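# Sort bottles onto ledges matching their cap colours

## Task

For every bottle, find the wall ledge whose coloured label strip is the same colour as that bottle's cap, and set the bottle upright on that ledge so that its entire base rests on the ledge.

## Robot and tools

ROBOT. There are two seven-joint arms, left_arm and right_arm, each with a two-finger parallel gripper. left_arm sits on the +y side. These names do not tell you which side of an image an arm appears on. A gripper pose does not fix the elbow, so a big wrist turn can swing the elbow.

FRAMES. All positions and orientations use one scene frame. Its origin lies on the plane z = 0, directly below the midpoint between the two arm bases, which are 0.70 m higher. +x points forward, the direction both arms face, and +z points up. In a gripper's own frame the fingers extend along +z and close along y. end_effector_position is the point between the pads when the fingers are shut, under 1 cm behind the tips. Closing pushes the tips about 17 mm further along +z, mostly while the pads are still more than 70 mm apart. Reported poses can be off by a few centimetres, more at long reach.

ROW FORMAT. Every target row has 16 plain numbers, covering both arms even if only one moves. The first 8 are left_arm: x, y, z in metres, then qw, qx, qy, qz (w first), then opening. The last 8 are the same for right_arm. Position and quaternion are an absolute pose in the scene frame, not an offset. Opening runs from -1 (closed) to +1 (fully open, 0.145 m). A full close takes at least about 0.5 s.

execute_actions(actions, cameras). actions is a list of actions. Each action is a list of up to 15 rows, one row per 1/30 s control step. If an action has fewer than 15 rows, its last row repeats until the 15 steps are used. For each gripper, every target must lie within 0.6 m of where that gripper is at the start of the action, measured along each of that gripper's current axes. If not, the action is refused for both arms. The whole call is refused if any action is malformed, or if the first one fails this check against the latest reported state. An empty list only returns the state and images. cameras selects images: omitted, null or ["all"] gives all; [] gives none; an unknown name invalidates the call.

To keep an orientation, repeat the same target quaternion in that arm's part of every row, not the drifted one from the result. To hold an arm still when it touches nothing, send the whole pose from the last result taken before it stopped, with its desired opening, every call. Commanding the measured pose can relax or end a press. A 0 opening is a real command, so resend the current opening to leave a gripper alone.

move(target, speed, blend, opening_speed, blocking, cameras). target is one 16-number row, or a list of up to 15 rows. These are absolute poses, with no 0.6 m limit. Each gripper travels a straight line from its Hand target, rotating the short way round. It does not avoid objects or the other arm, lags, can stray and can overshoot speed, especially near full stretch. speed is in m/s, 0.002 to 1.1, default 0.25. It is one number or one per target, and rotation is capped at twice that in rad/s. blend is in metres, one number or one per target, and rounds corners of a list (0 = stop at each point). opening_speed is per second on the -1..+1 scale, at least 0.2. Openings of the first row apply at once. Openings of later rows apply on arrival, after everything is at rest. A move lasts at most 10 s. blocking=false returns after about 0.5 s while the move continues, and a new move replaces it. The result adds a "move:" line giving the ending (done, off_target, moving, held, fault) and limits (paced = pose clipped; held = steps withheld). Done means within 3 mm and 2 degrees and at rest. Neither done nor off_target tells you about contact.

wait(seconds 0 to 10, cameras) lets time pass while commands stay in force. stop(cameras) brakes a running move. zoom_image(camera "cam_high" or "cam_low", region [x0, y0, x1, y1] in pixels, top-left origin, at most 504x504) enlarges part of that camera's latest image. read_manual(section "licences") only returns licence texts. finished_scene(scene, integer 1 to 2) ends the current scene irreversibly. Call it only once the bottles stay correctly placed without the robot.

CONTROL. Each step, the commanded orientation is clipped to within 32 degrees of the measured one. The joints are then driven toward it, with position taking priority. The "Hand target" line shows where each arm is actually heading, often short of your goal, so send the rest in the next action.

RESULTS. These give per-arm end_effector_position, end_effector_quat_wxyz and Hand target, plus Tool commands. grip_measured is the measured opening on the command scale. The last Joint positions value is the opening in metres. Joint velocities reading "within noise" means the arm is still. Joint torques follow the joint order and include gravity, offsets and noise, and values 3 and 4 wrap at ±28 N m. Positive torque is toward a larger joint value. execute_actions results also list positions at some steps. MOTOR HOT appears at 85 °C. An OVER-TEMPERATURE FAULT at 100 °C stops the arm for 30 to 60 s or more. Heat comes from carrying loads, stretched poses and pushing at unreachable targets.

GRIPPING. To hold something, keep the command clearly below grip_measured; lower squeezes harder, up to about 10 N per pad, for objects up to about 11 cm wide. Fast closes squeeze harder.

CAMERAS. cam_high and cam_low, each 896x504, come with pinhole+radial calibration. It may be slightly off, by a couple of degrees and millimetres.

AVOID. Do not knock objects out of the work area. Avoid collisions or presses between the arms, including closing a gripper on the other arm's fingers. The clearance check does not stop grippers meeting each other. Also avoid dropping bottles, releasing them while they move, fast impacts and hard pushes. Loose objects may occasionally be nudged by outside forces.

Each tool is called as name(argument=value, ...), one argument or row to a line, values as JSON.

## Session

zoom_image(
  camera="cam_high",
  region=[420, 190, 700, 430],
)

zoom_image(
  camera="cam_low",
  region=[320, 120, 620, 400],
)

There is no camera image to zoom into. zoom_image works after the next result that has camera images. Camera images come with the result of a call that names cameras in "cameras".

There is no camera image to zoom into. zoom_image works after the next result that has camera images. Camera images come with the result of a call that names cameras in "cameras".

execute_actions(
  actions=[],
)

zoom_image(
  camera="cam_high",
  region=[420, 190, 700, 430],
)

zoom_image(
  camera="cam_low",
  region=[320, 120, 620, 400],
)

Scene clock: 0.00 s.
left_arm: end_effector_position=(+0.2239, +0.1828, +0.6144) grip_measured=+1.00 end_effector_quat_wxyz=(-0.319, +0.395, -0.515, +0.691) | right_arm: end_effector_position=(+0.4009, -0.1655, +0.3728) grip_measured=+1.00 end_effector_quat_wxyz=(+0.260, +0.265, +0.837, +0.401)
Joint positions: left_arm=[-1.106 0.942 0.535 2.339 -0.48 -0.199 -0.367 0.145] | right_arm=[0.583 0.619 -0.841 0.925 -1.182 -0.496 -0.047 0.145]
Joint velocities: within noise
Joint torques (N m): no reading
Motor temperatures (°C): left_arm=[21 21 22 20 21 23 21] | right_arm=[20 22 22 19 20 19 21]
Hand target: left_arm +0.2239, +0.1828, +0.6144; -0.319, +0.395, -0.515, +0.691 | right_arm +0.4009, -0.1655, +0.3728; +0.260, +0.265, +0.837, +0.401
Tool commands: left_gripper/opening=+1.0 right_gripper/opening=+1.0

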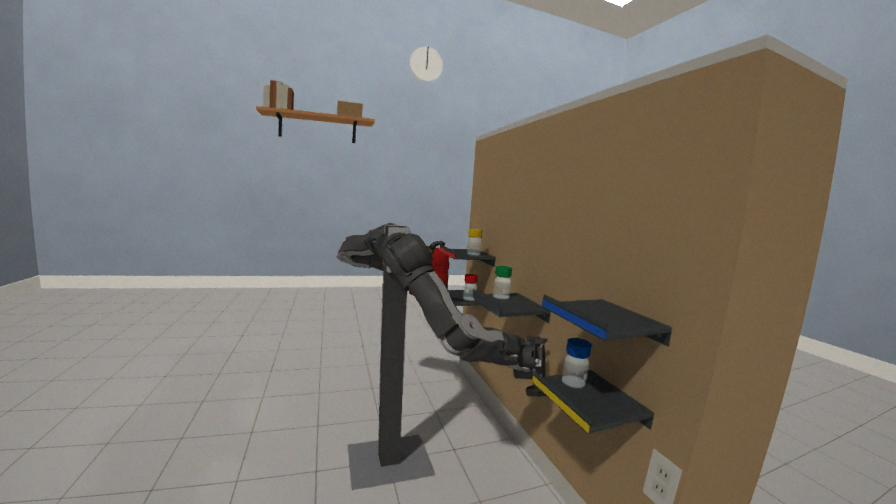

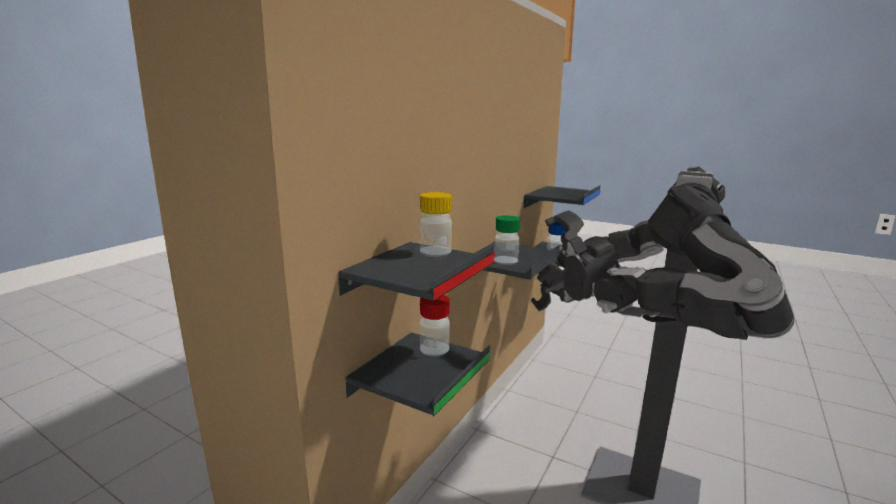

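Scaled by 1.800 from the camera's 896x504 image, which has a finer 1280x720 frame.

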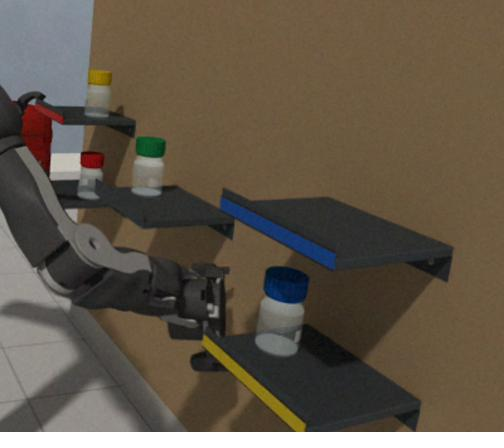

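Scaled by 1.680 from the camera's 896x504 image, which has a finer 1280x720 frame.

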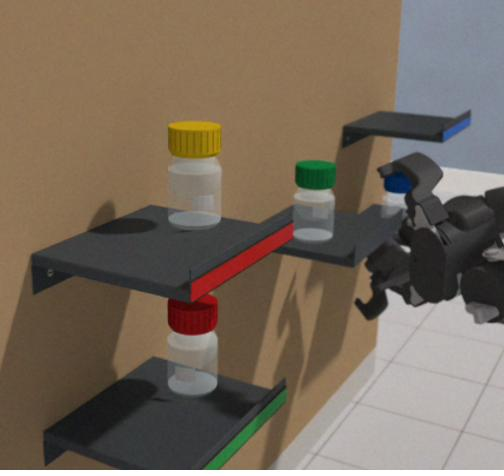

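move(
  target=[
    [0.235,0.27,0.50,0,0.8192,0,0.5736,1,0.25,-0.22,0.42,0,0.8192,0,0.5736,1],
    [0.25,0.344,0.496,0,0.8192,0,0.5736,1,0.25,-0.36,0.498,0,0.8192,0,0.5736,1],
    [0.383,0.344,0.491,0,0.8192,0,0.5736,1,0.372,-0.36,0.493,0,0.8192,0,0.5736,1],
    [0.383,0.344,0.491,0,0.8192,0,0.5736,-0.55,0.372,-0.36,0.493,0,0.8192,0,0.5736,-0.55],
  ],
  speed=[0.3,0.25,0.2,0.2],
  blend=[0.03,0.02,0,0],
  opening_speed=1.2,
)

zoom_image(
  camera="cam_high",
  region=[420, 190, 700, 430],
)

zoom_image(
  camera="cam_low",
  region=[320, 140, 620, 420],
)

Scene clock: 37.57 s.
left_arm: end_effector_position=(+0.3835, +0.3444, +0.4931) grip_measured=-0.24 end_effector_quat_wxyz=(-0.001, +0.817, +0.001, +0.576) | right_arm: end_effector_position=(+0.3722, -0.3600, +0.4949) grip_measured=-0.24 end_effector_quat_wxyz=(-0.001, +0.818, +0.001, +0.575)
Joint positions: left_arm=[0.16 1.042 -0.296 1.399 1.066 0.162 0 0.058] | right_arm=[0.073 0.735 0.212 1.389 0.593 0.407 0.306 0.057]
Joint velocities: within noise
Joint torques (N m): left_arm=[5.76 6.53 2.45 2.36 0.13 -0.57 0.2] | right_arm=[3.63 5.95 2.45 3 0.23 -0.41 -0.06]
Motor temperatures (°C): left_arm=[21 22 23 21 21 23 21] | right_arm=[22 23 23 19 20 19 21]
Hand target: left_arm +0.3830, +0.3439, +0.4910; +0.000, +0.819, +0.000, +0.574 | right_arm +0.3720, -0.3600, +0.4931; +0.000, +0.819, +0.000, +0.574
Off the commanded pose: left_arm 0.002 m, 0 deg | right_arm 0.002 m, 0 deg.
move: done

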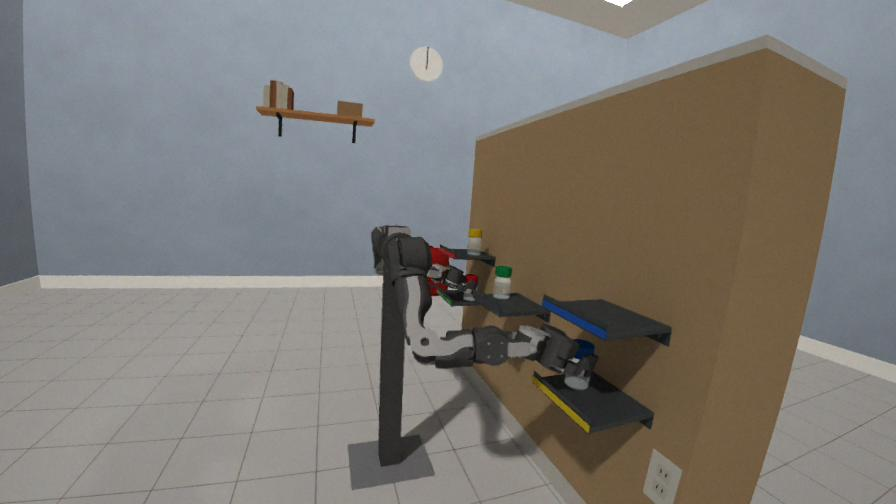

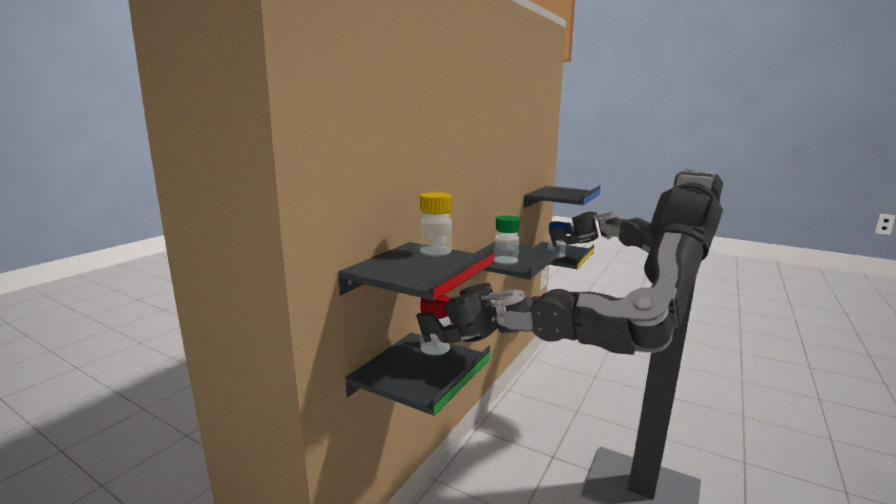

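Scaled by 1.800 from the camera's 896x504 image, which has a finer 1280x720 frame.

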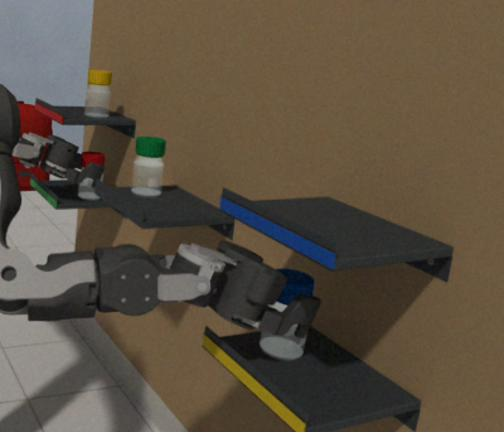

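Scaled by 1.680 from the camera's 896x504 image, which has a finer 1280x720 frame.

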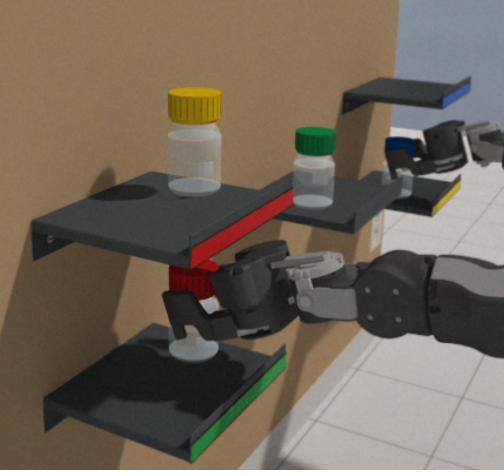

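move(
  target=[
    [0.383,0.344,0.521,0,0.8192,0,0.5736,-0.55,0.372,-0.36,0.523,0,0.8192,0,0.5736,-0.55],
    [0.25,0.37,0.52,0,0.8192,0,0.5736,-0.55,0.25,-0.36,0.522,0,0.8192,0,0.5736,-0.55],
    [0.25,0.45,0.74,0,0.8192,0,0.5736,-0.55,0.25,-0.39,0.74,0,0.8192,0,0.5736,-0.55],
    [0.382,0.45,0.73,0,0.8192,0,0.5736,-0.55,0.38,-0.39,0.73,0,0.8192,0,0.5736,-0.55],
    [0.382,0.45,0.684,0,0.8192,0,0.5736,-0.55,0.38,-0.39,0.684,0,0.8192,0,0.5736,-0.55],
  ],
  speed=[0.15,0.25,0.25,0.25,0.08],
  blend=[0.003,0.02,0.02,0.015,0],
)

zoom_image(
  camera="cam_high",
  region=[420, 190, 700, 430],
)

zoom_image(
  camera="cam_low",
  region=[320, 140, 620, 420],
)

Scene clock: 77.70 s.
left_arm: end_effector_position=(+0.3821, +0.4496, +0.6864) grip_measured=-0.24 end_effector_quat_wxyz=(+0.002, +0.818, -0.001, +0.576) | right_arm: end_effector_position=(+0.3799, -0.3895, +0.6868) grip_measured=-0.24 end_effector_quat_wxyz=(-0.002, +0.818, +0.001, +0.576)
Joint positions: left_arm=[-1.337 1.717 1.521 1.05 1.368 0.491 0.431 0.058] | right_arm=[-1.311 1.643 1.502 1.419 1.528 0.535 0.097 0.057]
Joint velocities: within noise
Joint torques (N m): left_arm=[4.84 2.28 2.55 0.88 0.38 -0.63 -0.01] | right_arm=[3.68 2.23 3.23 0.53 0.22 -0.53 -0.14]
Motor temperatures (°C): left_arm=[23 24 24 21 21 24 21] | right_arm=[21 24 23 20 20 20 21]
Hand target: left_arm +0.3820, +0.4499, +0.6840; +0.000, +0.819, +0.000, +0.573 | right_arm +0.3799, -0.3901, +0.6840; +0.000, +0.819, +0.000, +0.574
Off the commanded pose: left_arm 0.002 m, 0 deg | right_arm 0.003 m, 0 deg.
joint sent to its limit (right arm) — joint 1 (shoulder pitch), lower limit. The joint targets still meet the commanded pose.
move: done

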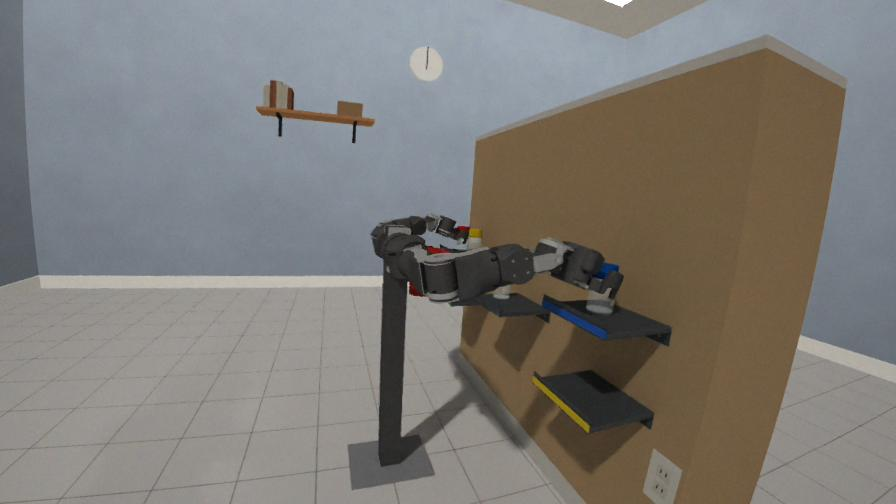

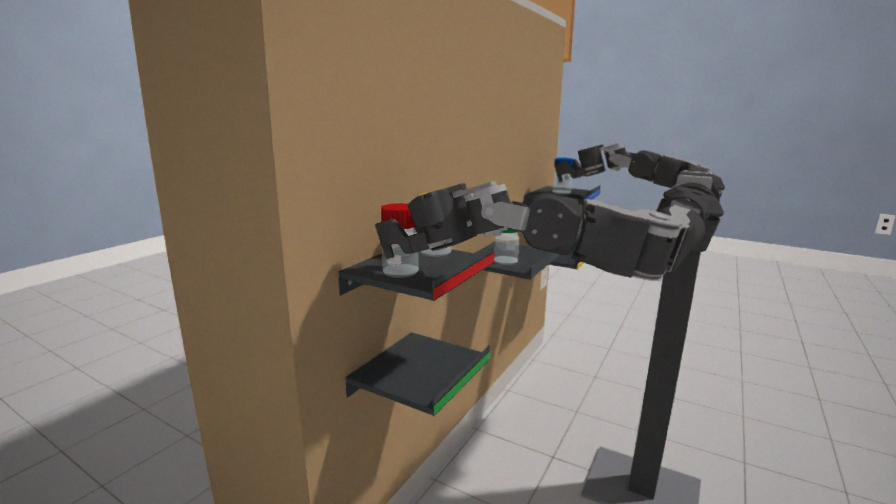

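Scaled by 1.800 from the camera's 896x504 image, which has a finer 1280x720 frame.

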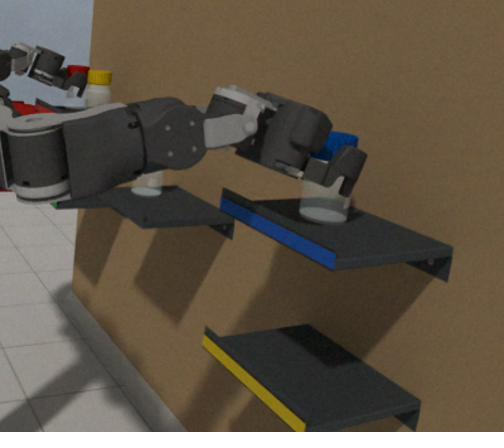

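Scaled by 1.680 from the camera's 896x504 image, which has a finer 1280x720 frame.

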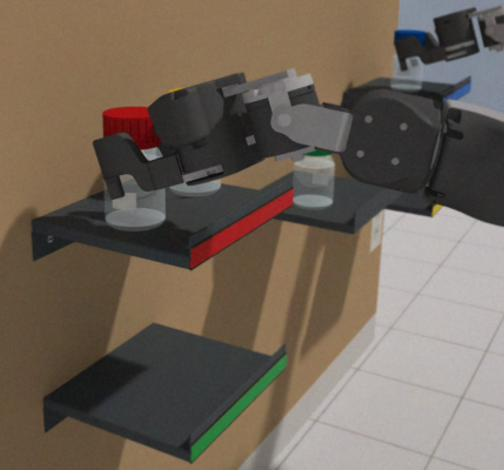

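move(
  target=[
    [0.382,0.45,0.681,0,0.8192,0,0.5736,-0.55,0.38,-0.39,0.681,0,0.8192,0,0.5736,-0.55],
    [0.382,0.45,0.683,0,0.8192,0,0.5736,0.08,0.38,-0.39,0.683,0,0.8192,0,0.5736,0.4],
    [0.26,0.45,0.705,0,0.8192,0,0.5736,0.08,0.26,-0.39,0.705,0,0.8192,0,0.5736,0.4],
    [0.25,0.36,0.56,0,0.8192,0,0.5736,1,0.25,-0.36,0.56,0,0.8192,0,0.5736,1],
    [0.25,0.22,0.51,0,0.8192,0,0.5736,1,0.25,-0.25,0.52,0,0.8192,0,0.5736,1],
    [0.28,0.15,0.59,0.1241,0.7998,-0.1773,0.56,1,0.25,-0.25,0.52,0,0.8192,0,0.5736,1],
    [0.33,0.09,0.598,0.1241,0.7998,-0.1773,0.56,1,0.25,-0.25,0.52,0,0.8192,0,0.5736,1],
  ],
  speed=[0.05,0.1,0.2,0.25,0.25,0.25,0.2],
  blend=[0,0,0,0,0.02,0.02,0],
  opening_speed=1.5,
)

zoom_image(
  camera="cam_low",
  region=[320, 140, 660, 420],
)

Scene clock: 110.40 s.
left_arm: end_effector_position=(+0.3296, +0.0890, +0.6004) grip_measured=+1.00 end_effector_quat_wxyz=(+0.127, +0.797, -0.178, +0.563) | right_arm: end_effector_position=(+0.2504, -0.2503, +0.5207) grip_measured=+1.00 end_effector_quat_wxyz=(-0.001, +0.818, +0.001, +0.575)
Joint positions: left_arm=[0.469 0.756 -0.506 2.213 1.235 0.781 -0.588 0.145] | right_arm=[-0.825 0.852 0.349 2.277 0.937 0.226 -0.329 0.145]
Joint velocities: within noise
Joint torques (N m): left_arm=[5.89 2.52 1.26 2.09 -0.01 -0.46 -0.04] | right_arm=[0.51 3.02 1.91 3.34 -0.12 -0.37 -0.14]
Motor temperatures (°C): left_arm=[22 22 24 21 21 24 21] | right_arm=[21 23 23 19 20 20 21]
Hand target: left_arm +0.3300, +0.0900, +0.5980; +0.124, +0.800, -0.177, +0.560 | right_arm +0.2500, -0.2500, +0.5201; +0.000, +0.819, +0.000, +0.574
Off the commanded pose: left_arm 0.003 m, 1 deg | right_arm 0.001 m, 0 deg.
joint sent to its limit (left arm) — joint 6 (wrist pitch), upper limit. The joint targets still meet the commanded pose.
move: done; target 2's new opening was sent with right_arm's hand 0.004 m and 1 deg from that target

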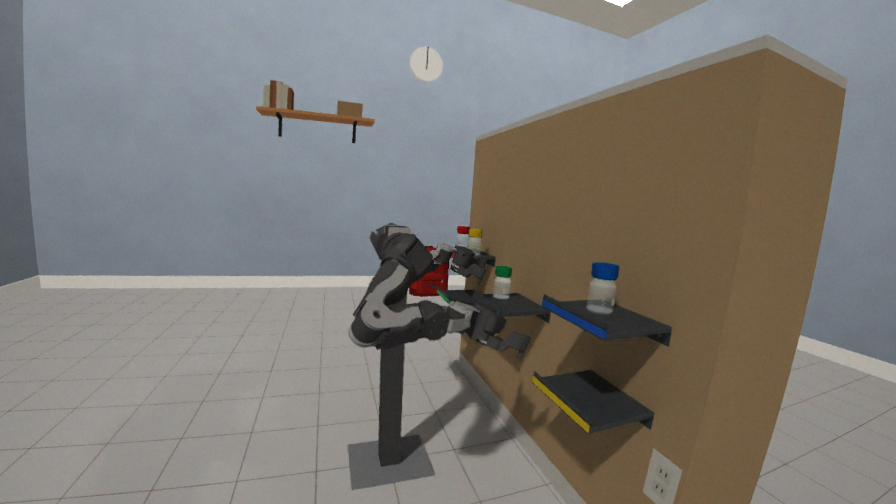

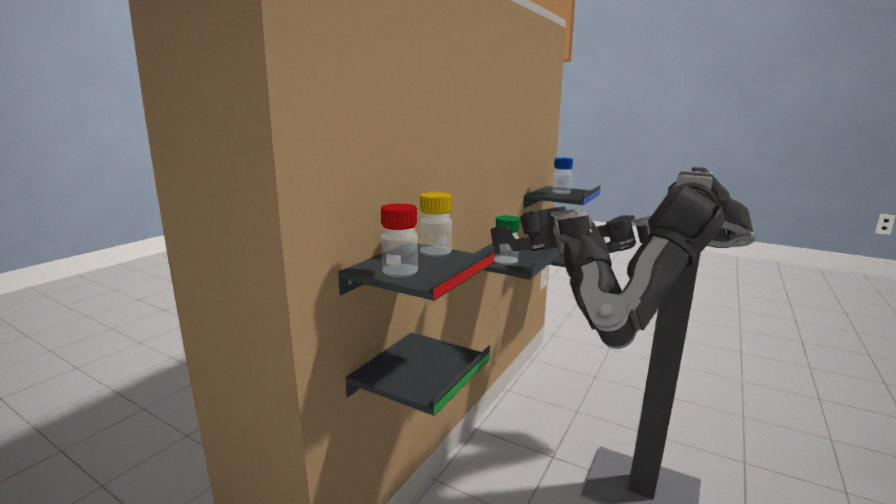

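Scaled by 1.482 from the camera's 896x504 image, which has a finer 1280x720 frame.

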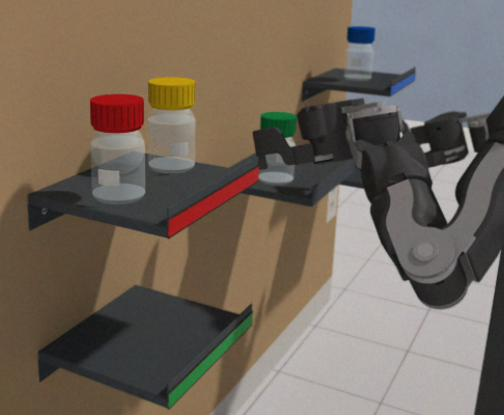

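move(
  target=[
    [0.372,0.052,0.588,0.1241,0.7998,-0.1773,0.56,1,0.25,-0.25,0.52,0,0.8192,0,0.5736,1],
    [0.372,0.052,0.588,0.1241,0.7998,-0.1773,0.56,-0.55,0.25,-0.25,0.52,0,0.8192,0,0.5736,1],
    [0.372,0.052,0.632,0.1241,0.7998,-0.1773,0.56,-0.55,0.25,-0.25,0.52,0,0.8192,0,0.5736,1],
    [0.29,0.14,0.62,0.1241,0.7998,-0.1773,0.56,-0.55,0.25,-0.25,0.52,0,0.8192,0,0.5736,1],
    [0.25,0.24,0.535,0,0.8192,0,0.5736,-0.55,0.25,-0.25,0.52,0,0.8192,0,0.5736,1],
    [0.25,0.38,0.522,0,0.8192,0,0.5736,-0.55,0.25,-0.25,0.52,0,0.8192,0,0.5736,1],
  ],
  speed=[0.15,0.15,0.15,0.22,0.25,0.25],
  blend=[0,0,0.005,0.02,0.02,0],
  opening_speed=1.3,
)

zoom_image(
  camera="cam_low",
  region=[320, 140, 660, 420],
)

Scene clock: 132.27 s.
left_arm: end_effector_position=(+0.2497, +0.3809, +0.5218) grip_measured=-0.26 end_effector_quat_wxyz=(-0.012, +0.821, -0.006, +0.571) | right_arm: end_effector_position=(+0.2504, -0.2503, +0.5207) grip_measured=+1.00 end_effector_quat_wxyz=(-0.001, +0.818, +0.001, +0.575)
Joint positions: left_arm=[0.678 1.86 -1.563 1.794 1.585 -0.529 0.05 0.056] | right_arm=[-0.825 0.852 0.349 2.277 0.937 0.226 -0.329 0.145]
Joint velocities: within noise
Joint torques (N m): left_arm=[2.7 5.58 1.54 -0.08 0.17 -0.83 0.24] | right_arm=[0.57 3.07 1.83 3.37 -0.12 -0.35 -0.14]
Motor temperatures (°C): left_arm=[23 22 24 21 21 24 21] | right_arm=[21 23 23 20 20 20 21]
Hand target: left_arm +0.2500, +0.3798, +0.5219; -0.009, +0.820, -0.006, +0.573 | right_arm +0.2500, -0.2500, +0.5201; +0.000, +0.819, +0.000, +0.574
Off the commanded pose: left_arm 0.001 m, 2 deg | right_arm 0.001 m, 0 deg.
joint sent to its limit (left arm) — joint 3 (upper arm roll), lower limit; joint 5 (forearm roll), upper limit. The joint targets still meet the commanded pose.
move: done

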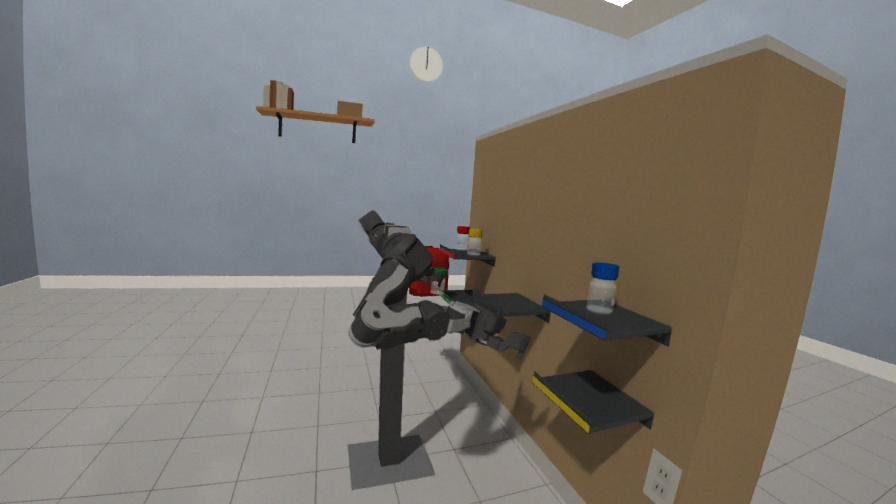

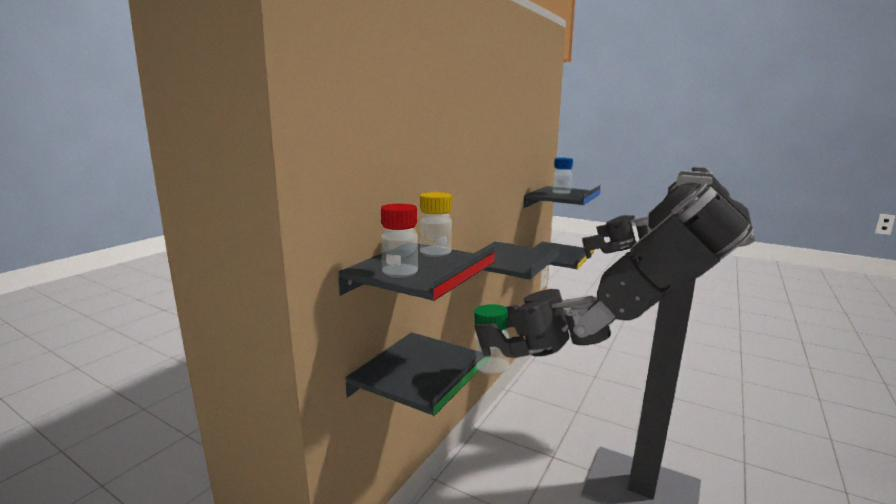

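Scaled by 1.482 from the camera's 896x504 image, which has a finer 1280x720 frame.

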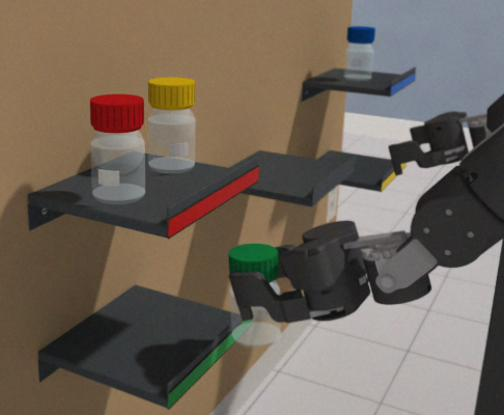

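move(
  target=[
    [0.383,0.40,0.521,0,0.8192,0,0.5736,-0.55,0.25,-0.25,0.52,0,0.8192,0,0.5736,1],
    [0.383,0.40,0.488,0,0.8192,0,0.5736,-0.55,0.25,-0.25,0.52,0,0.8192,0,0.5736,1],
  ],
  speed=[0.2,0.07],
)

zoom_image(
  camera="cam_low",
  region=[320, 180, 620, 420],
)

Scene clock: 144.83 s.
left_arm: end_effector_position=(+0.3862, +0.4034, +0.4995) grip_measured=-0.26 end_effector_quat_wxyz=(-0.005, +0.807, +0.002, +0.590) | right_arm: end_effector_position=(+0.2504, -0.2503, +0.5207) grip_measured=+1.00 end_effector_quat_wxyz=(-0.001, +0.818, +0.001, +0.575)
Joint positions: left_arm=[0.909 1.287 -1.439 1.117 1.571 -0.229 0.166 0.056] | right_arm=[-0.825 0.852 0.349 2.277 0.937 0.226 -0.329 0.145]
Joint velocities: within noise
Joint torques (N m): left_arm=[4.15 3.6 0.91 -0.1 0.23 0.03 0.2] | right_arm=[0.73 2.89 1.77 3.28 -0.11 -0.36 -0.14]
Motor temperatures (°C): left_arm=[22 23 24 21 21 24 21] | right_arm=[21 23 22 20 20 20 21]
Hand target: left_arm +0.3828, +0.4000, +0.4882; +0.000, +0.819, +0.000, +0.574 | right_arm +0.2500, -0.2500, +0.5201; +0.000, +0.819, +0.000, +0.574
Off the commanded pose: left_arm 0.012 m, 2 deg | right_arm 0.001 m, 0 deg.
move: off_target (left_arm)

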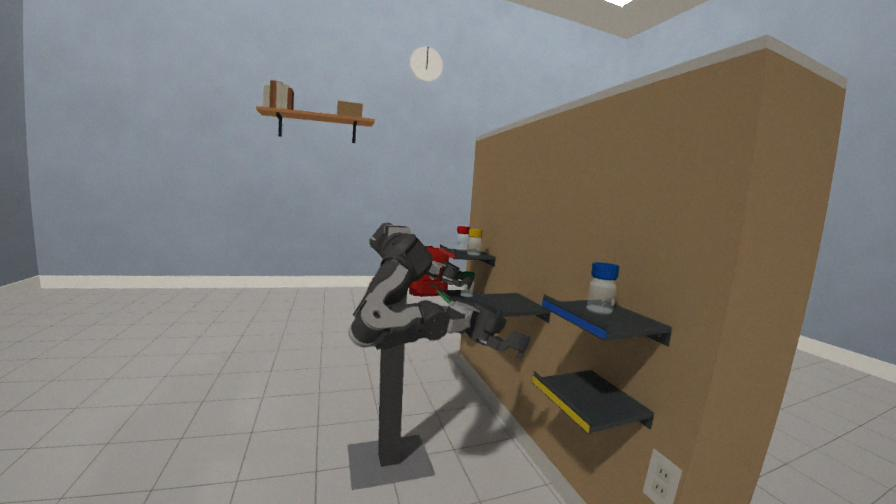

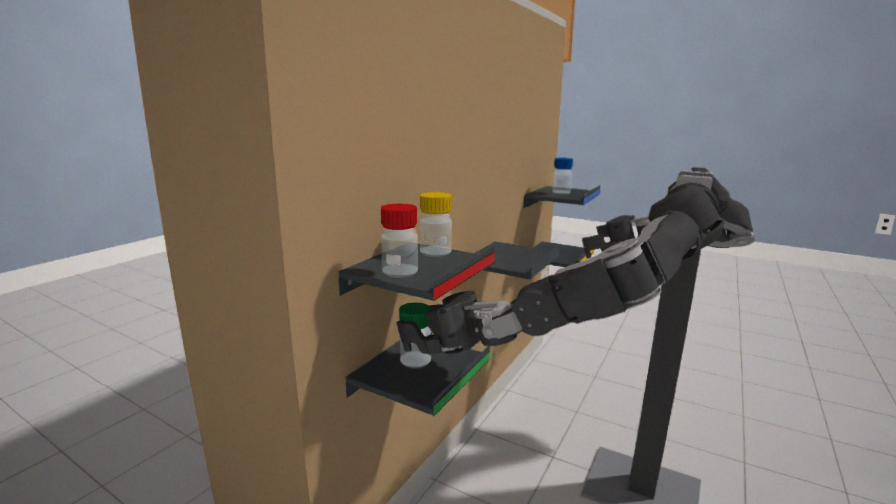

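Scaled by 1.680 from the camera's 896x504 image, which has a finer 1280x720 frame.

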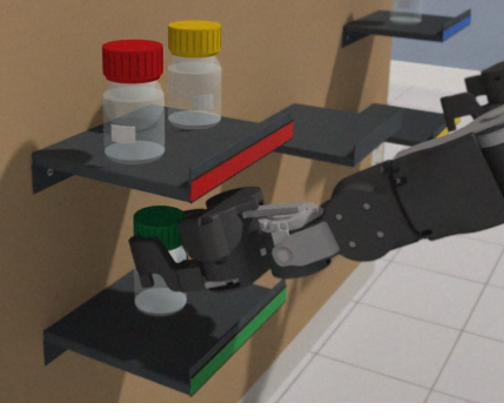

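move(
  target=[
    [0.385,0.402,0.497,0,0.8192,0,0.5736,-0.55,0.25,-0.25,0.52,0,0.8192,0,0.5736,1],
    [0.385,0.402,0.497,0,0.8192,0,0.5736,0.3,0.25,-0.25,0.52,0,0.8192,0,0.5736,1],
    [0.25,0.38,0.53,0,0.8192,0,0.5736,0.3,0.25,-0.25,0.52,0,0.8192,0,0.5736,1],
    [0.25,0.28,0.55,0,0.8192,0,0.5736,0.3,0.25,-0.25,0.52,0,0.8192,0,0.5736,1],
    [0.24,0.331,0.73,0,0.8192,0,0.5736,0.3,0.25,-0.25,0.52,0,0.8192,0,0.5736,1],
  ],
  speed=[0.1,0.1,0.2,0.25,0.25],
  blend=[0,0,0.01,0.03,0],
  opening_speed=1.5,
)

zoom_image(
  camera="cam_low",
  region=[320, 140, 660, 420],
)

Scene clock: 171.03 s.
left_arm: end_effector_position=(+0.2414, +0.3310, +0.7318) grip_measured=+0.30 end_effector_quat_wxyz=(-0.242, +0.749, +0.007, +0.617) | right_arm: end_effector_position=(+0.2504, -0.2503, +0.5207) grip_measured=+1.00 end_effector_quat_wxyz=(-0.001, +0.818, +0.001, +0.575)
Joint positions: left_arm=[1.987 2.009 -1.48 2.401 1.584 0.78 -0.666 0.098] | right_arm=[-0.825 0.852 0.349 2.277 0.937 0.226 -0.329 0.145]
Joint velocities: within noise
Joint torques (N m): left_arm=[0.99 -1.73 1.92 -0.91 -0.16 -0.41 0.06] | right_arm=[0.57 3.05 1.78 3.33 -0.12 -0.39 -0.14]
Motor temperatures (°C): left_arm=[22 23 23 21 21 24 21] | right_arm=[21 23 22 20 20 20 21]
Hand target: left_arm +0.2414, +0.3309, +0.7302; -0.240, +0.751, +0.006, +0.615 | right_arm +0.2500, -0.2500, +0.5201; +0.000, +0.819, +0.000, +0.574
Off the commanded pose: left_arm 0.002 m, 29 deg | right_arm 0.001 m, 0 deg.
joint read past its limit (left arm) — joint 1 (shoulder pitch), upper limit.
joint sent to its limit (left arm) — joint 1 (shoulder pitch), upper limit; joint 2 (shoulder roll), upper limit; joint 5 (forearm roll), upper limit; joint 6 (wrist pitch), upper limit. The joint targets are off in orientation, not in position.
move: off_target (left_arm); target 2's new opening was sent with left_arm's hand 0.004 m and 1 deg from that target; limits=paced

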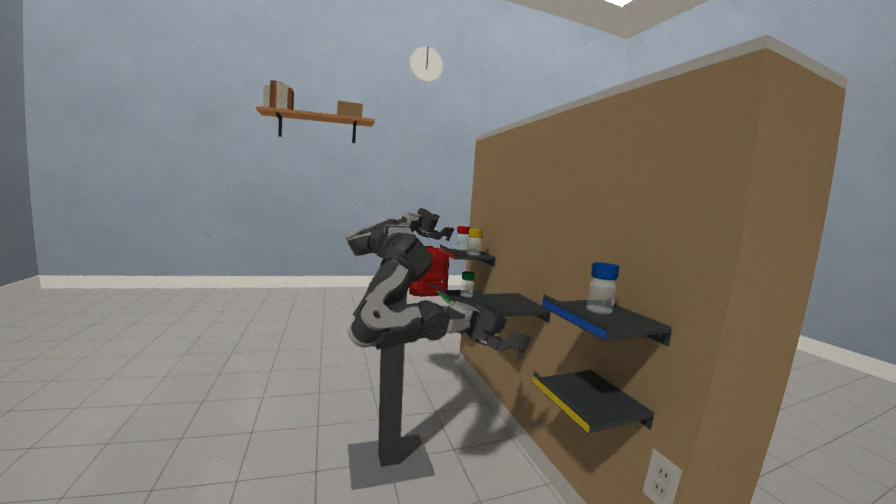

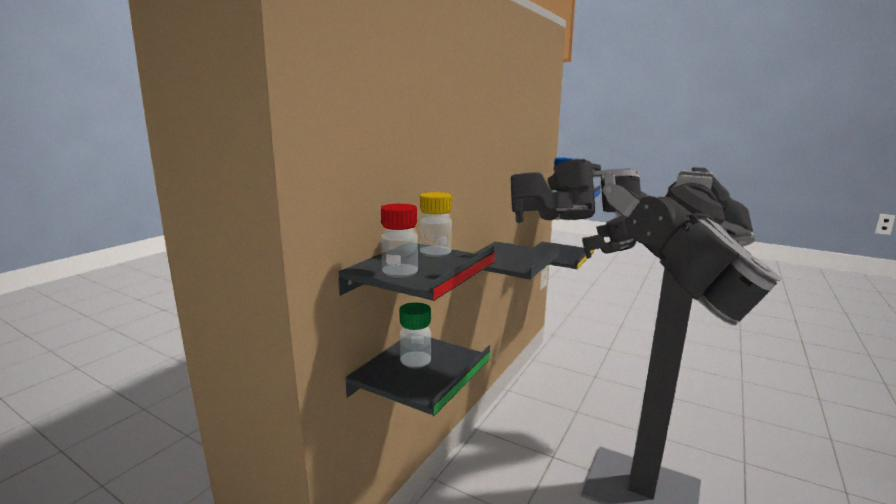

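Scaled by 1.482 from the camera's 896x504 image, which has a finer 1280x720 frame.

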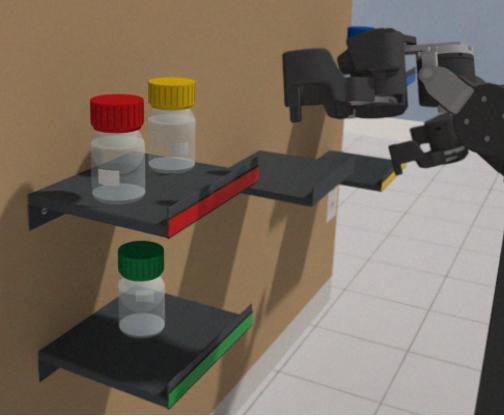

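move(
  target=[
    [0.24,0.27,0.60,0,0.8192,0,0.5736,0.3,0.25,-0.25,0.52,0,0.8192,0,0.5736,1],
    [0.30,0.17,0.38,0,0.7071,0,0.7071,0.3,0.25,-0.25,0.52,0,0.8192,0,0.5736,1],
    [0.24,0.20,0.42,0,0.7071,0,0.7071,0.3,0.25,-0.25,0.52,0,0.8192,0,0.5736,1],
  ],
  speed=0.28,
  blend=0.02,
  cameras=[],
)

Scene clock: 187.03 s.
left_arm: end_effector_position=(+0.2404, +0.2015, +0.4201) grip_measured=+0.30 end_effector_quat_wxyz=(-0.002, +0.707, -0.001, +0.707) | right_arm: end_effector_position=(+0.2504, -0.2503, +0.5207) grip_measured=+1.00 end_effector_quat_wxyz=(-0.001, +0.818, +0.001, +0.575)
Joint positions: left_arm=[0.056 0.977 -1.281 1.68 0.422 -0.788 -1.094 0.098] | right_arm=[-0.825 0.852 0.349 2.277 0.937 0.226 -0.329 0.145]
Joint velocities: within noise
Joint torques (N m): left_arm=[2.15 3.15 0.96 3.97 -0.24 -0.34 0.08] | right_arm=[0.57 3.18 1.84 3.33 -0.12 -0.35 -0.11]
Motor temperatures (°C): left_arm=[22 22 23 21 21 24 21] | right_arm=[21 23 22 20 20 20 21]
Hand target: left_arm +0.2400, +0.2000, +0.4200; +0.000, +0.707, +0.000, +0.707 | right_arm +0.2500, -0.2500, +0.5201; +0.000, +0.819, +0.000, +0.574
Off the commanded pose: left_arm 0.002 m, 0 deg | right_arm 0.001 m, 0 deg.
joint read past its limit (left arm) — joint 6 (wrist pitch), lower limit.
joint sent to its limit (left arm) — joint 6 (wrist pitch), lower limit. The joint targets still meet the commanded pose.
move: done
No camera images: "cameras" was empty.

move(
  target=[
    [0.30,0.17,0.38,0,0.7071,0,0.7071,0.3,0.25,-0.25,0.52,0,0.8192,0,0.5736,1],
    [0.3554,0.1334,0.3763,-0.04,-0.585,0.68,-0.44,0.3,0.25,-0.25,0.52,0,0.8192,0,0.5736,1],
  ],
  speed=0.5,
  blend=0.02,
  cameras=[],
)

Scene clock: 207.40 s.
left_arm: end_effector_position=(+0.3567, +0.1331, +0.3786) grip_measured=+0.30 end_effector_quat_wxyz=(-0.039, -0.584, +0.678, -0.445) | right_arm: end_effector_position=(+0.2504, -0.2503, +0.5207) grip_measured=+1.00 end_effector_quat_wxyz=(-0.001, +0.818, +0.001, +0.575)
Joint positions: left_arm=[0.9 0.8 -1.563 1.148 0.269 -0.312 0.28 0.098] | right_arm=[-0.825 0.852 0.349 2.277 0.937 0.226 -0.329 0.145]
Joint velocities: within noise
Joint torques (N m): left_arm=[8.24 2.04 1.77 1.09 0.25 -0.28 -0.01] | right_arm=[0.65 2.89 1.78 3.26 -0.11 -0.37 -0.11]
Motor temperatures (°C): left_arm=[22 22 23 21 21 24 21] | right_arm=[21 23 22 20 20 20 21]
Hand target: left_arm +0.3553, +0.1333, +0.3763; -0.040, -0.585, +0.680, -0.440 | right_arm +0.2500, -0.2500, +0.5201; +0.000, +0.819, +0.000, +0.574
Off the commanded pose: left_arm 0.003 m, 1 deg | right_arm 0.001 m, 0 deg.
joint sent to its limit (left arm) — joint 3 (upper arm roll), lower limit. The joint targets still meet the commanded pose.
move: done
No camera images: "cameras" was empty.

move(
  target=[
    [0.27,0.18,0.42,0,0.8192,0,0.5736,0.3,0.25,-0.25,0.52,0,0.8192,0,0.5736,1],
    [0.28,0.15,0.59,0.1241,0.7998,-0.1773,0.56,0.3,0.25,-0.25,0.52,0,0.8192,0,0.5736,1],
    [0.37,0.05,0.68,0.1241,0.7998,-0.1773,0.56,0.3,0.25,-0.25,0.52,0,0.8192,0,0.5736,1],
  ],
  speed=0.5,
  blend=0.02,
  cameras=[],
)

Scene clock: 237.30 s.
left_arm: end_effector_position=(+0.3702, +0.0493, +0.6818) grip_measured=+0.30 end_effector_quat_wxyz=(+0.131, +0.776, -0.181, +0.589) | right_arm: end_effector_position=(+0.2504, -0.2503, +0.5207) grip_measured=+1.00 end_effector_quat_wxyz=(-0.001, +0.818, +0.001, +0.575)
Joint positions: left_arm=[1.053 0.627 -0.781 2.012 1.584 0.78 -0.852 0.098] | right_arm=[-0.825 0.852 0.349 2.277 0.937 0.226 -0.329 0.145]
Joint velocities: within noise
Joint torques (N m): left_arm=[7.13 0.94 2.63 1.47 -0.1 -0.37 -0.01] | right_arm=[0.51 2.81 1.69 3.34 -0.11 -0.38 -0.13]
Motor temperatures (°C): left_arm=[25 22 23 21 21 24 21] | right_arm=[20 23 22 20 20 20 21]
Hand target: left_arm +0.3702, +0.0501, +0.6797; +0.129, +0.779, -0.181, +0.587 | right_arm +0.2500, -0.2500, +0.5201; +0.000, +0.819, +0.000, +0.574
Off the commanded pose: left_arm 0.002 m, 4 deg | right_arm 0.001 m, 0 deg.
joint sent to its limit (left arm) — joint 5 (forearm roll), upper limit; joint 6 (wrist pitch), upper limit. The joint targets are off in orientation, not in position.
move: off_target (left_arm)
No camera images: "cameras" was empty.

move(
  target=[
    [0.382,0.043,0.70,0,0.8192,0,0.5736,0.3,0.25,-0.25,0.52,0,0.8192,0,0.5736,1],
    [0.308,0.128,0.722,0.002,0.721,0.021,0.693,0.3,0.25,-0.25,0.52,0,0.8192,0,0.5736,1],
    [0.27,0.16,0.66,0.1241,0.7998,-0.1773,0.56,0.3,0.25,-0.25,0.52,0,0.8192,0,0.5736,1],
    [0.25,0.22,0.56,0,0.8192,0,0.5736,0.3,0.25,-0.25,0.52,0,0.8192,0,0.5736,1],
    [0.25,0.36,0.64,0,0.8192,0,0.5736,0.3,0.25,-0.25,0.52,0,0.8192,0,0.5736,1],
  ],
  speed=[0.3,0.2,0.2,0.2,0.2],
  blend=[0,0,0.02,0.02,0],
  cameras=["cam_low"],
)

Scene clock: 255.70 s.
left_arm: end_effector_position=(+0.2499, +0.3615, +0.6404) grip_measured=+0.30 end_effector_quat_wxyz=(-0.003, +0.818, +0.002, +0.575) | right_arm: end_effector_position=(+0.2504, -0.2503, +0.5207) grip_measured=+1.00 end_effector_quat_wxyz=(-0.001, +0.818, +0.001, +0.575)
Joint positions: left_arm=[-0.876 0.934 1.24 2.039 1.249 0.736 0.18 0.098] | right_arm=[-0.825 0.852 0.349 2.277 0.937 0.226 -0.329 0.145]
Joint velocities: within noise
Joint torques (N m): left_arm=[0.59 4.87 2.67 1.72 0.25 -0.57 0.24] | right_arm=[0.57 2.94 1.77 3.28 -0.12 -0.37 -0.14]
Motor temperatures (°C): left_arm=[24 22 24 21 21 24 21] | right_arm=[20 23 22 20 20 20 21]
Hand target: left_arm +0.2500, +0.3600, +0.6400; +0.000, +0.819, +0.000, +0.574 | right_arm +0.2500, -0.2500, +0.5201; +0.000, +0.819, +0.000, +0.574
Off the commanded pose: left_arm 0.002 m, 0 deg | right_arm 0.001 m, 0 deg.
move: done
Images, in order (width x height): cam_low 896x504.

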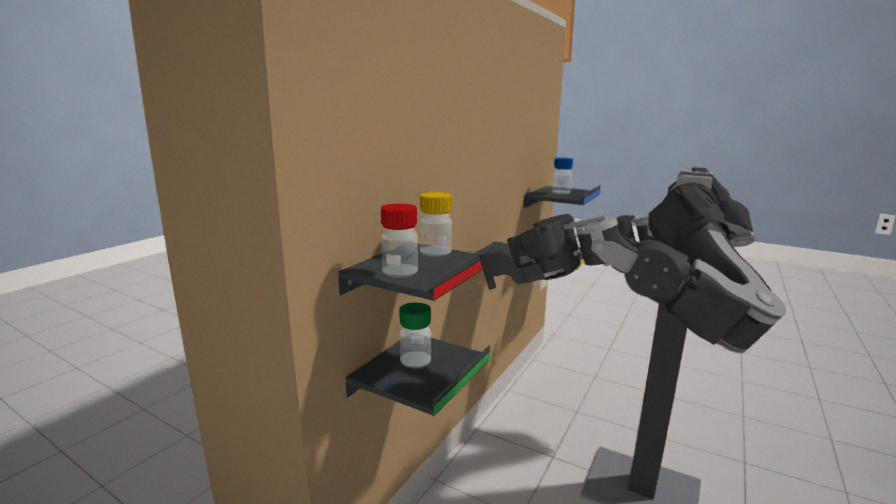

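move(
  target=[
    [0.25,0.332,0.69,0,0.8192,0,0.5736,0.3,0.25,-0.25,0.52,0,0.8192,0,0.5736,1],
    [0.382,0.332,0.685,0,0.8192,0,0.5736,0.3,0.25,-0.25,0.52,0,0.8192,0,0.5736,1],
  ],
  speed=0.2,
  blend=[0.015,0],
  cameras=["cam_low","cam_high"],
)

zoom_image(
  camera="cam_low",
  region=[340, 140, 560, 320],
)

zoom_image(
  camera="cam_high",
  region=[420, 200, 540, 310],
)

Scene clock: 265.80 s.
left_arm: end_effector_position=(+0.3823, +0.3309, +0.6866) grip_measured=+0.30 end_effector_quat_wxyz=(-0.008, +0.812, -0.038, +0.582) | right_arm: end_effector_position=(+0.2504, -0.2503, +0.5207) grip_measured=+1.00 end_effector_quat_wxyz=(-0.001, +0.818, +0.001, +0.575)
Joint positions: left_arm=[-1.391 1.658 1.576 1.654 1.584 0.514 -0.123 0.098] | right_arm=[-0.825 0.852 0.349 2.277 0.937 0.226 -0.329 0.145]
Joint velocities: within noise
Joint torques (N m): left_arm=[5.24 1.46 3.38 -0.1 0.13 -0.52 -0.07] | right_arm=[0.54 2.99 1.73 3.36 -0.12 -0.36 -0.12]
Motor temperatures (°C): left_arm=[23 23 24 21 21 24 21] | right_arm=[20 23 22 20 20 20 21]
Hand target: left_arm +0.3820, +0.3322, +0.6849; -0.009, +0.814, -0.036, +0.580 | right_arm +0.2500, -0.2500, +0.5201; +0.000, +0.819, +0.000, +0.574
Off the commanded pose: left_arm 0.002 m, 5 deg | right_arm 0.001 m, 0 deg.
joint read past its limit (left arm) — joint 3 (upper arm roll), upper limit.
joint sent to its limit (left arm) — joint 3 (upper arm roll), upper limit; joint 5 (forearm roll), upper limit. The joint targets are off in orientation, not in position.
move: off_target (left_arm)

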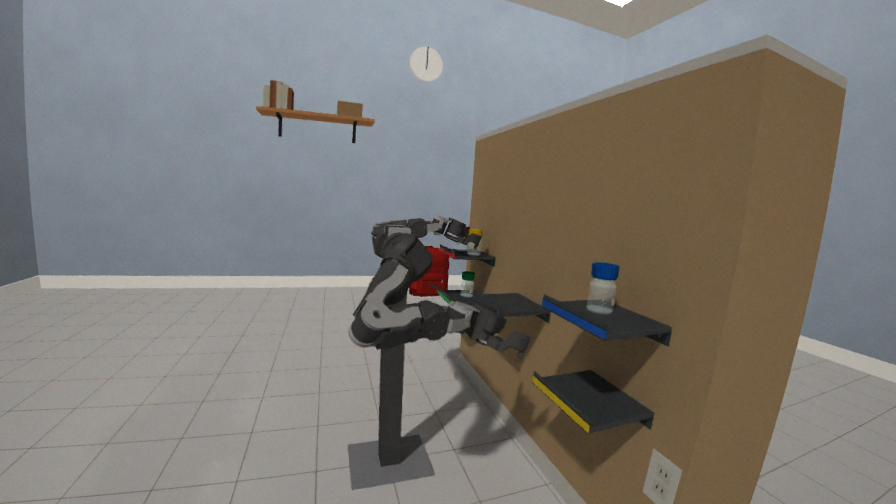

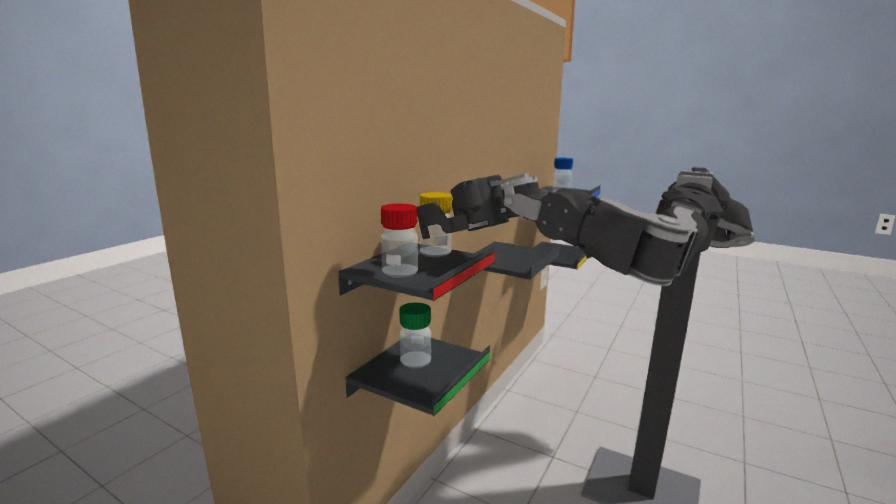

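Scaled by 2.291 from the camera's 896x504 image, which has a finer 1280x720 frame.

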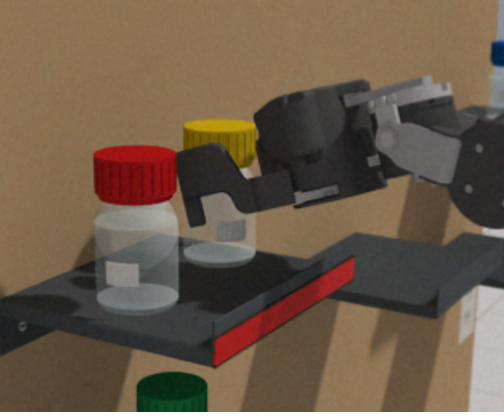

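Scaled by 4.200 from the camera's 896x504 image, which has a finer 1280x720 frame.

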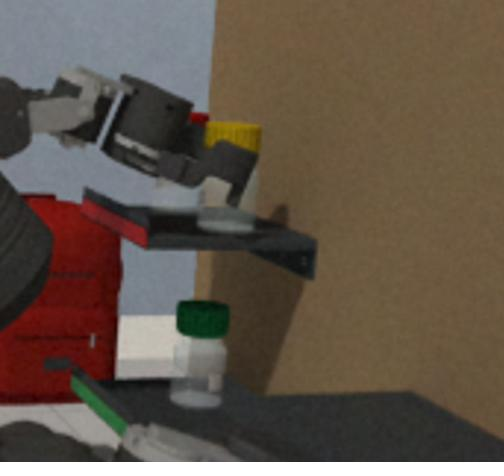

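move(
  target=[
    [0.382,0.332,0.685,-0.009,0.814,-0.036,0.580,-0.55,0.25,-0.25,0.52,0,0.8192,0,0.5736,1],
    [0.382,0.332,0.725,-0.009,0.814,-0.036,0.580,-0.55,0.25,-0.25,0.52,0,0.8192,0,0.5736,1],
    [0.245,0.29,0.735,0,0.8192,0,0.5736,-0.55,0.25,-0.25,0.52,0,0.8192,0,0.5736,1],
    [0.245,0.22,0.56,0,0.8192,0,0.5736,-0.55,0.25,-0.25,0.52,0,0.8192,0,0.5736,1],
    [0.27,0.16,0.66,0.1241,0.7998,-0.1773,0.56,-0.55,0.25,-0.25,0.52,0,0.8192,0,0.5736,1],
    [0.32,0.08,0.69,0.1241,0.7998,-0.1773,0.56,-0.55,0.25,-0.25,0.52,0,0.8192,0,0.5736,1],
  ],
  speed=[0.1,0.1,0.2,0.22,0.2,0.2],
  blend=[0,0.005,0.02,0.02,0.02,0],
  opening_speed=1.3,
  cameras=["cam_low"],
)

Scene clock: 282.93 s.
left_arm: end_effector_position=(+0.3204, +0.0805, +0.6893) grip_measured=-0.27 end_effector_quat_wxyz=(+0.135, +0.748, -0.192, +0.621) | right_arm: end_effector_position=(+0.2504, -0.2503, +0.5207) grip_measured=+1.00 end_effector_quat_wxyz=(-0.001, +0.818, +0.001, +0.575)
Joint positions: left_arm=[0.828 0.825 -0.553 2.296 1.584 0.782 -0.798 0.055] | right_arm=[-0.825 0.852 0.349 2.277 0.937 0.226 -0.329 0.145]
Joint velocities: within noise
Joint torques (N m): left_arm=[6.58 1.07 2.11 1.32 -0.1 -0.46 -0.08] | right_arm=[0.51 2.78 1.83 3.32 -0.11 -0.39 -0.15]
Motor temperatures (°C): left_arm=[23 22 25 21 21 24 21] | right_arm=[20 23 22 20 20 20 21]
Hand target: left_arm +0.3202, +0.0801, +0.6896; +0.135, +0.747, -0.192, +0.622 | right_arm +0.2500, -0.2500, +0.5201; +0.000, +0.819, +0.000, +0.574
Off the commanded pose: left_arm 0.001 m, 9 deg | right_arm 0.001 m, 0 deg.
joint sent to its limit (left arm) — joint 5 (forearm roll), upper limit; joint 6 (wrist pitch), upper limit. The joint targets are off in orientation, not in position.
move: off_target (left_arm)
Images, in order (width x height): cam_low 896x504.

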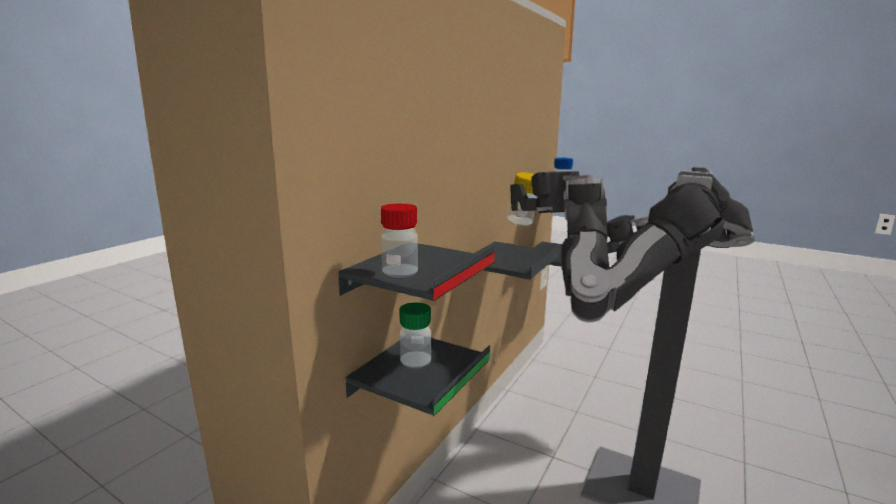

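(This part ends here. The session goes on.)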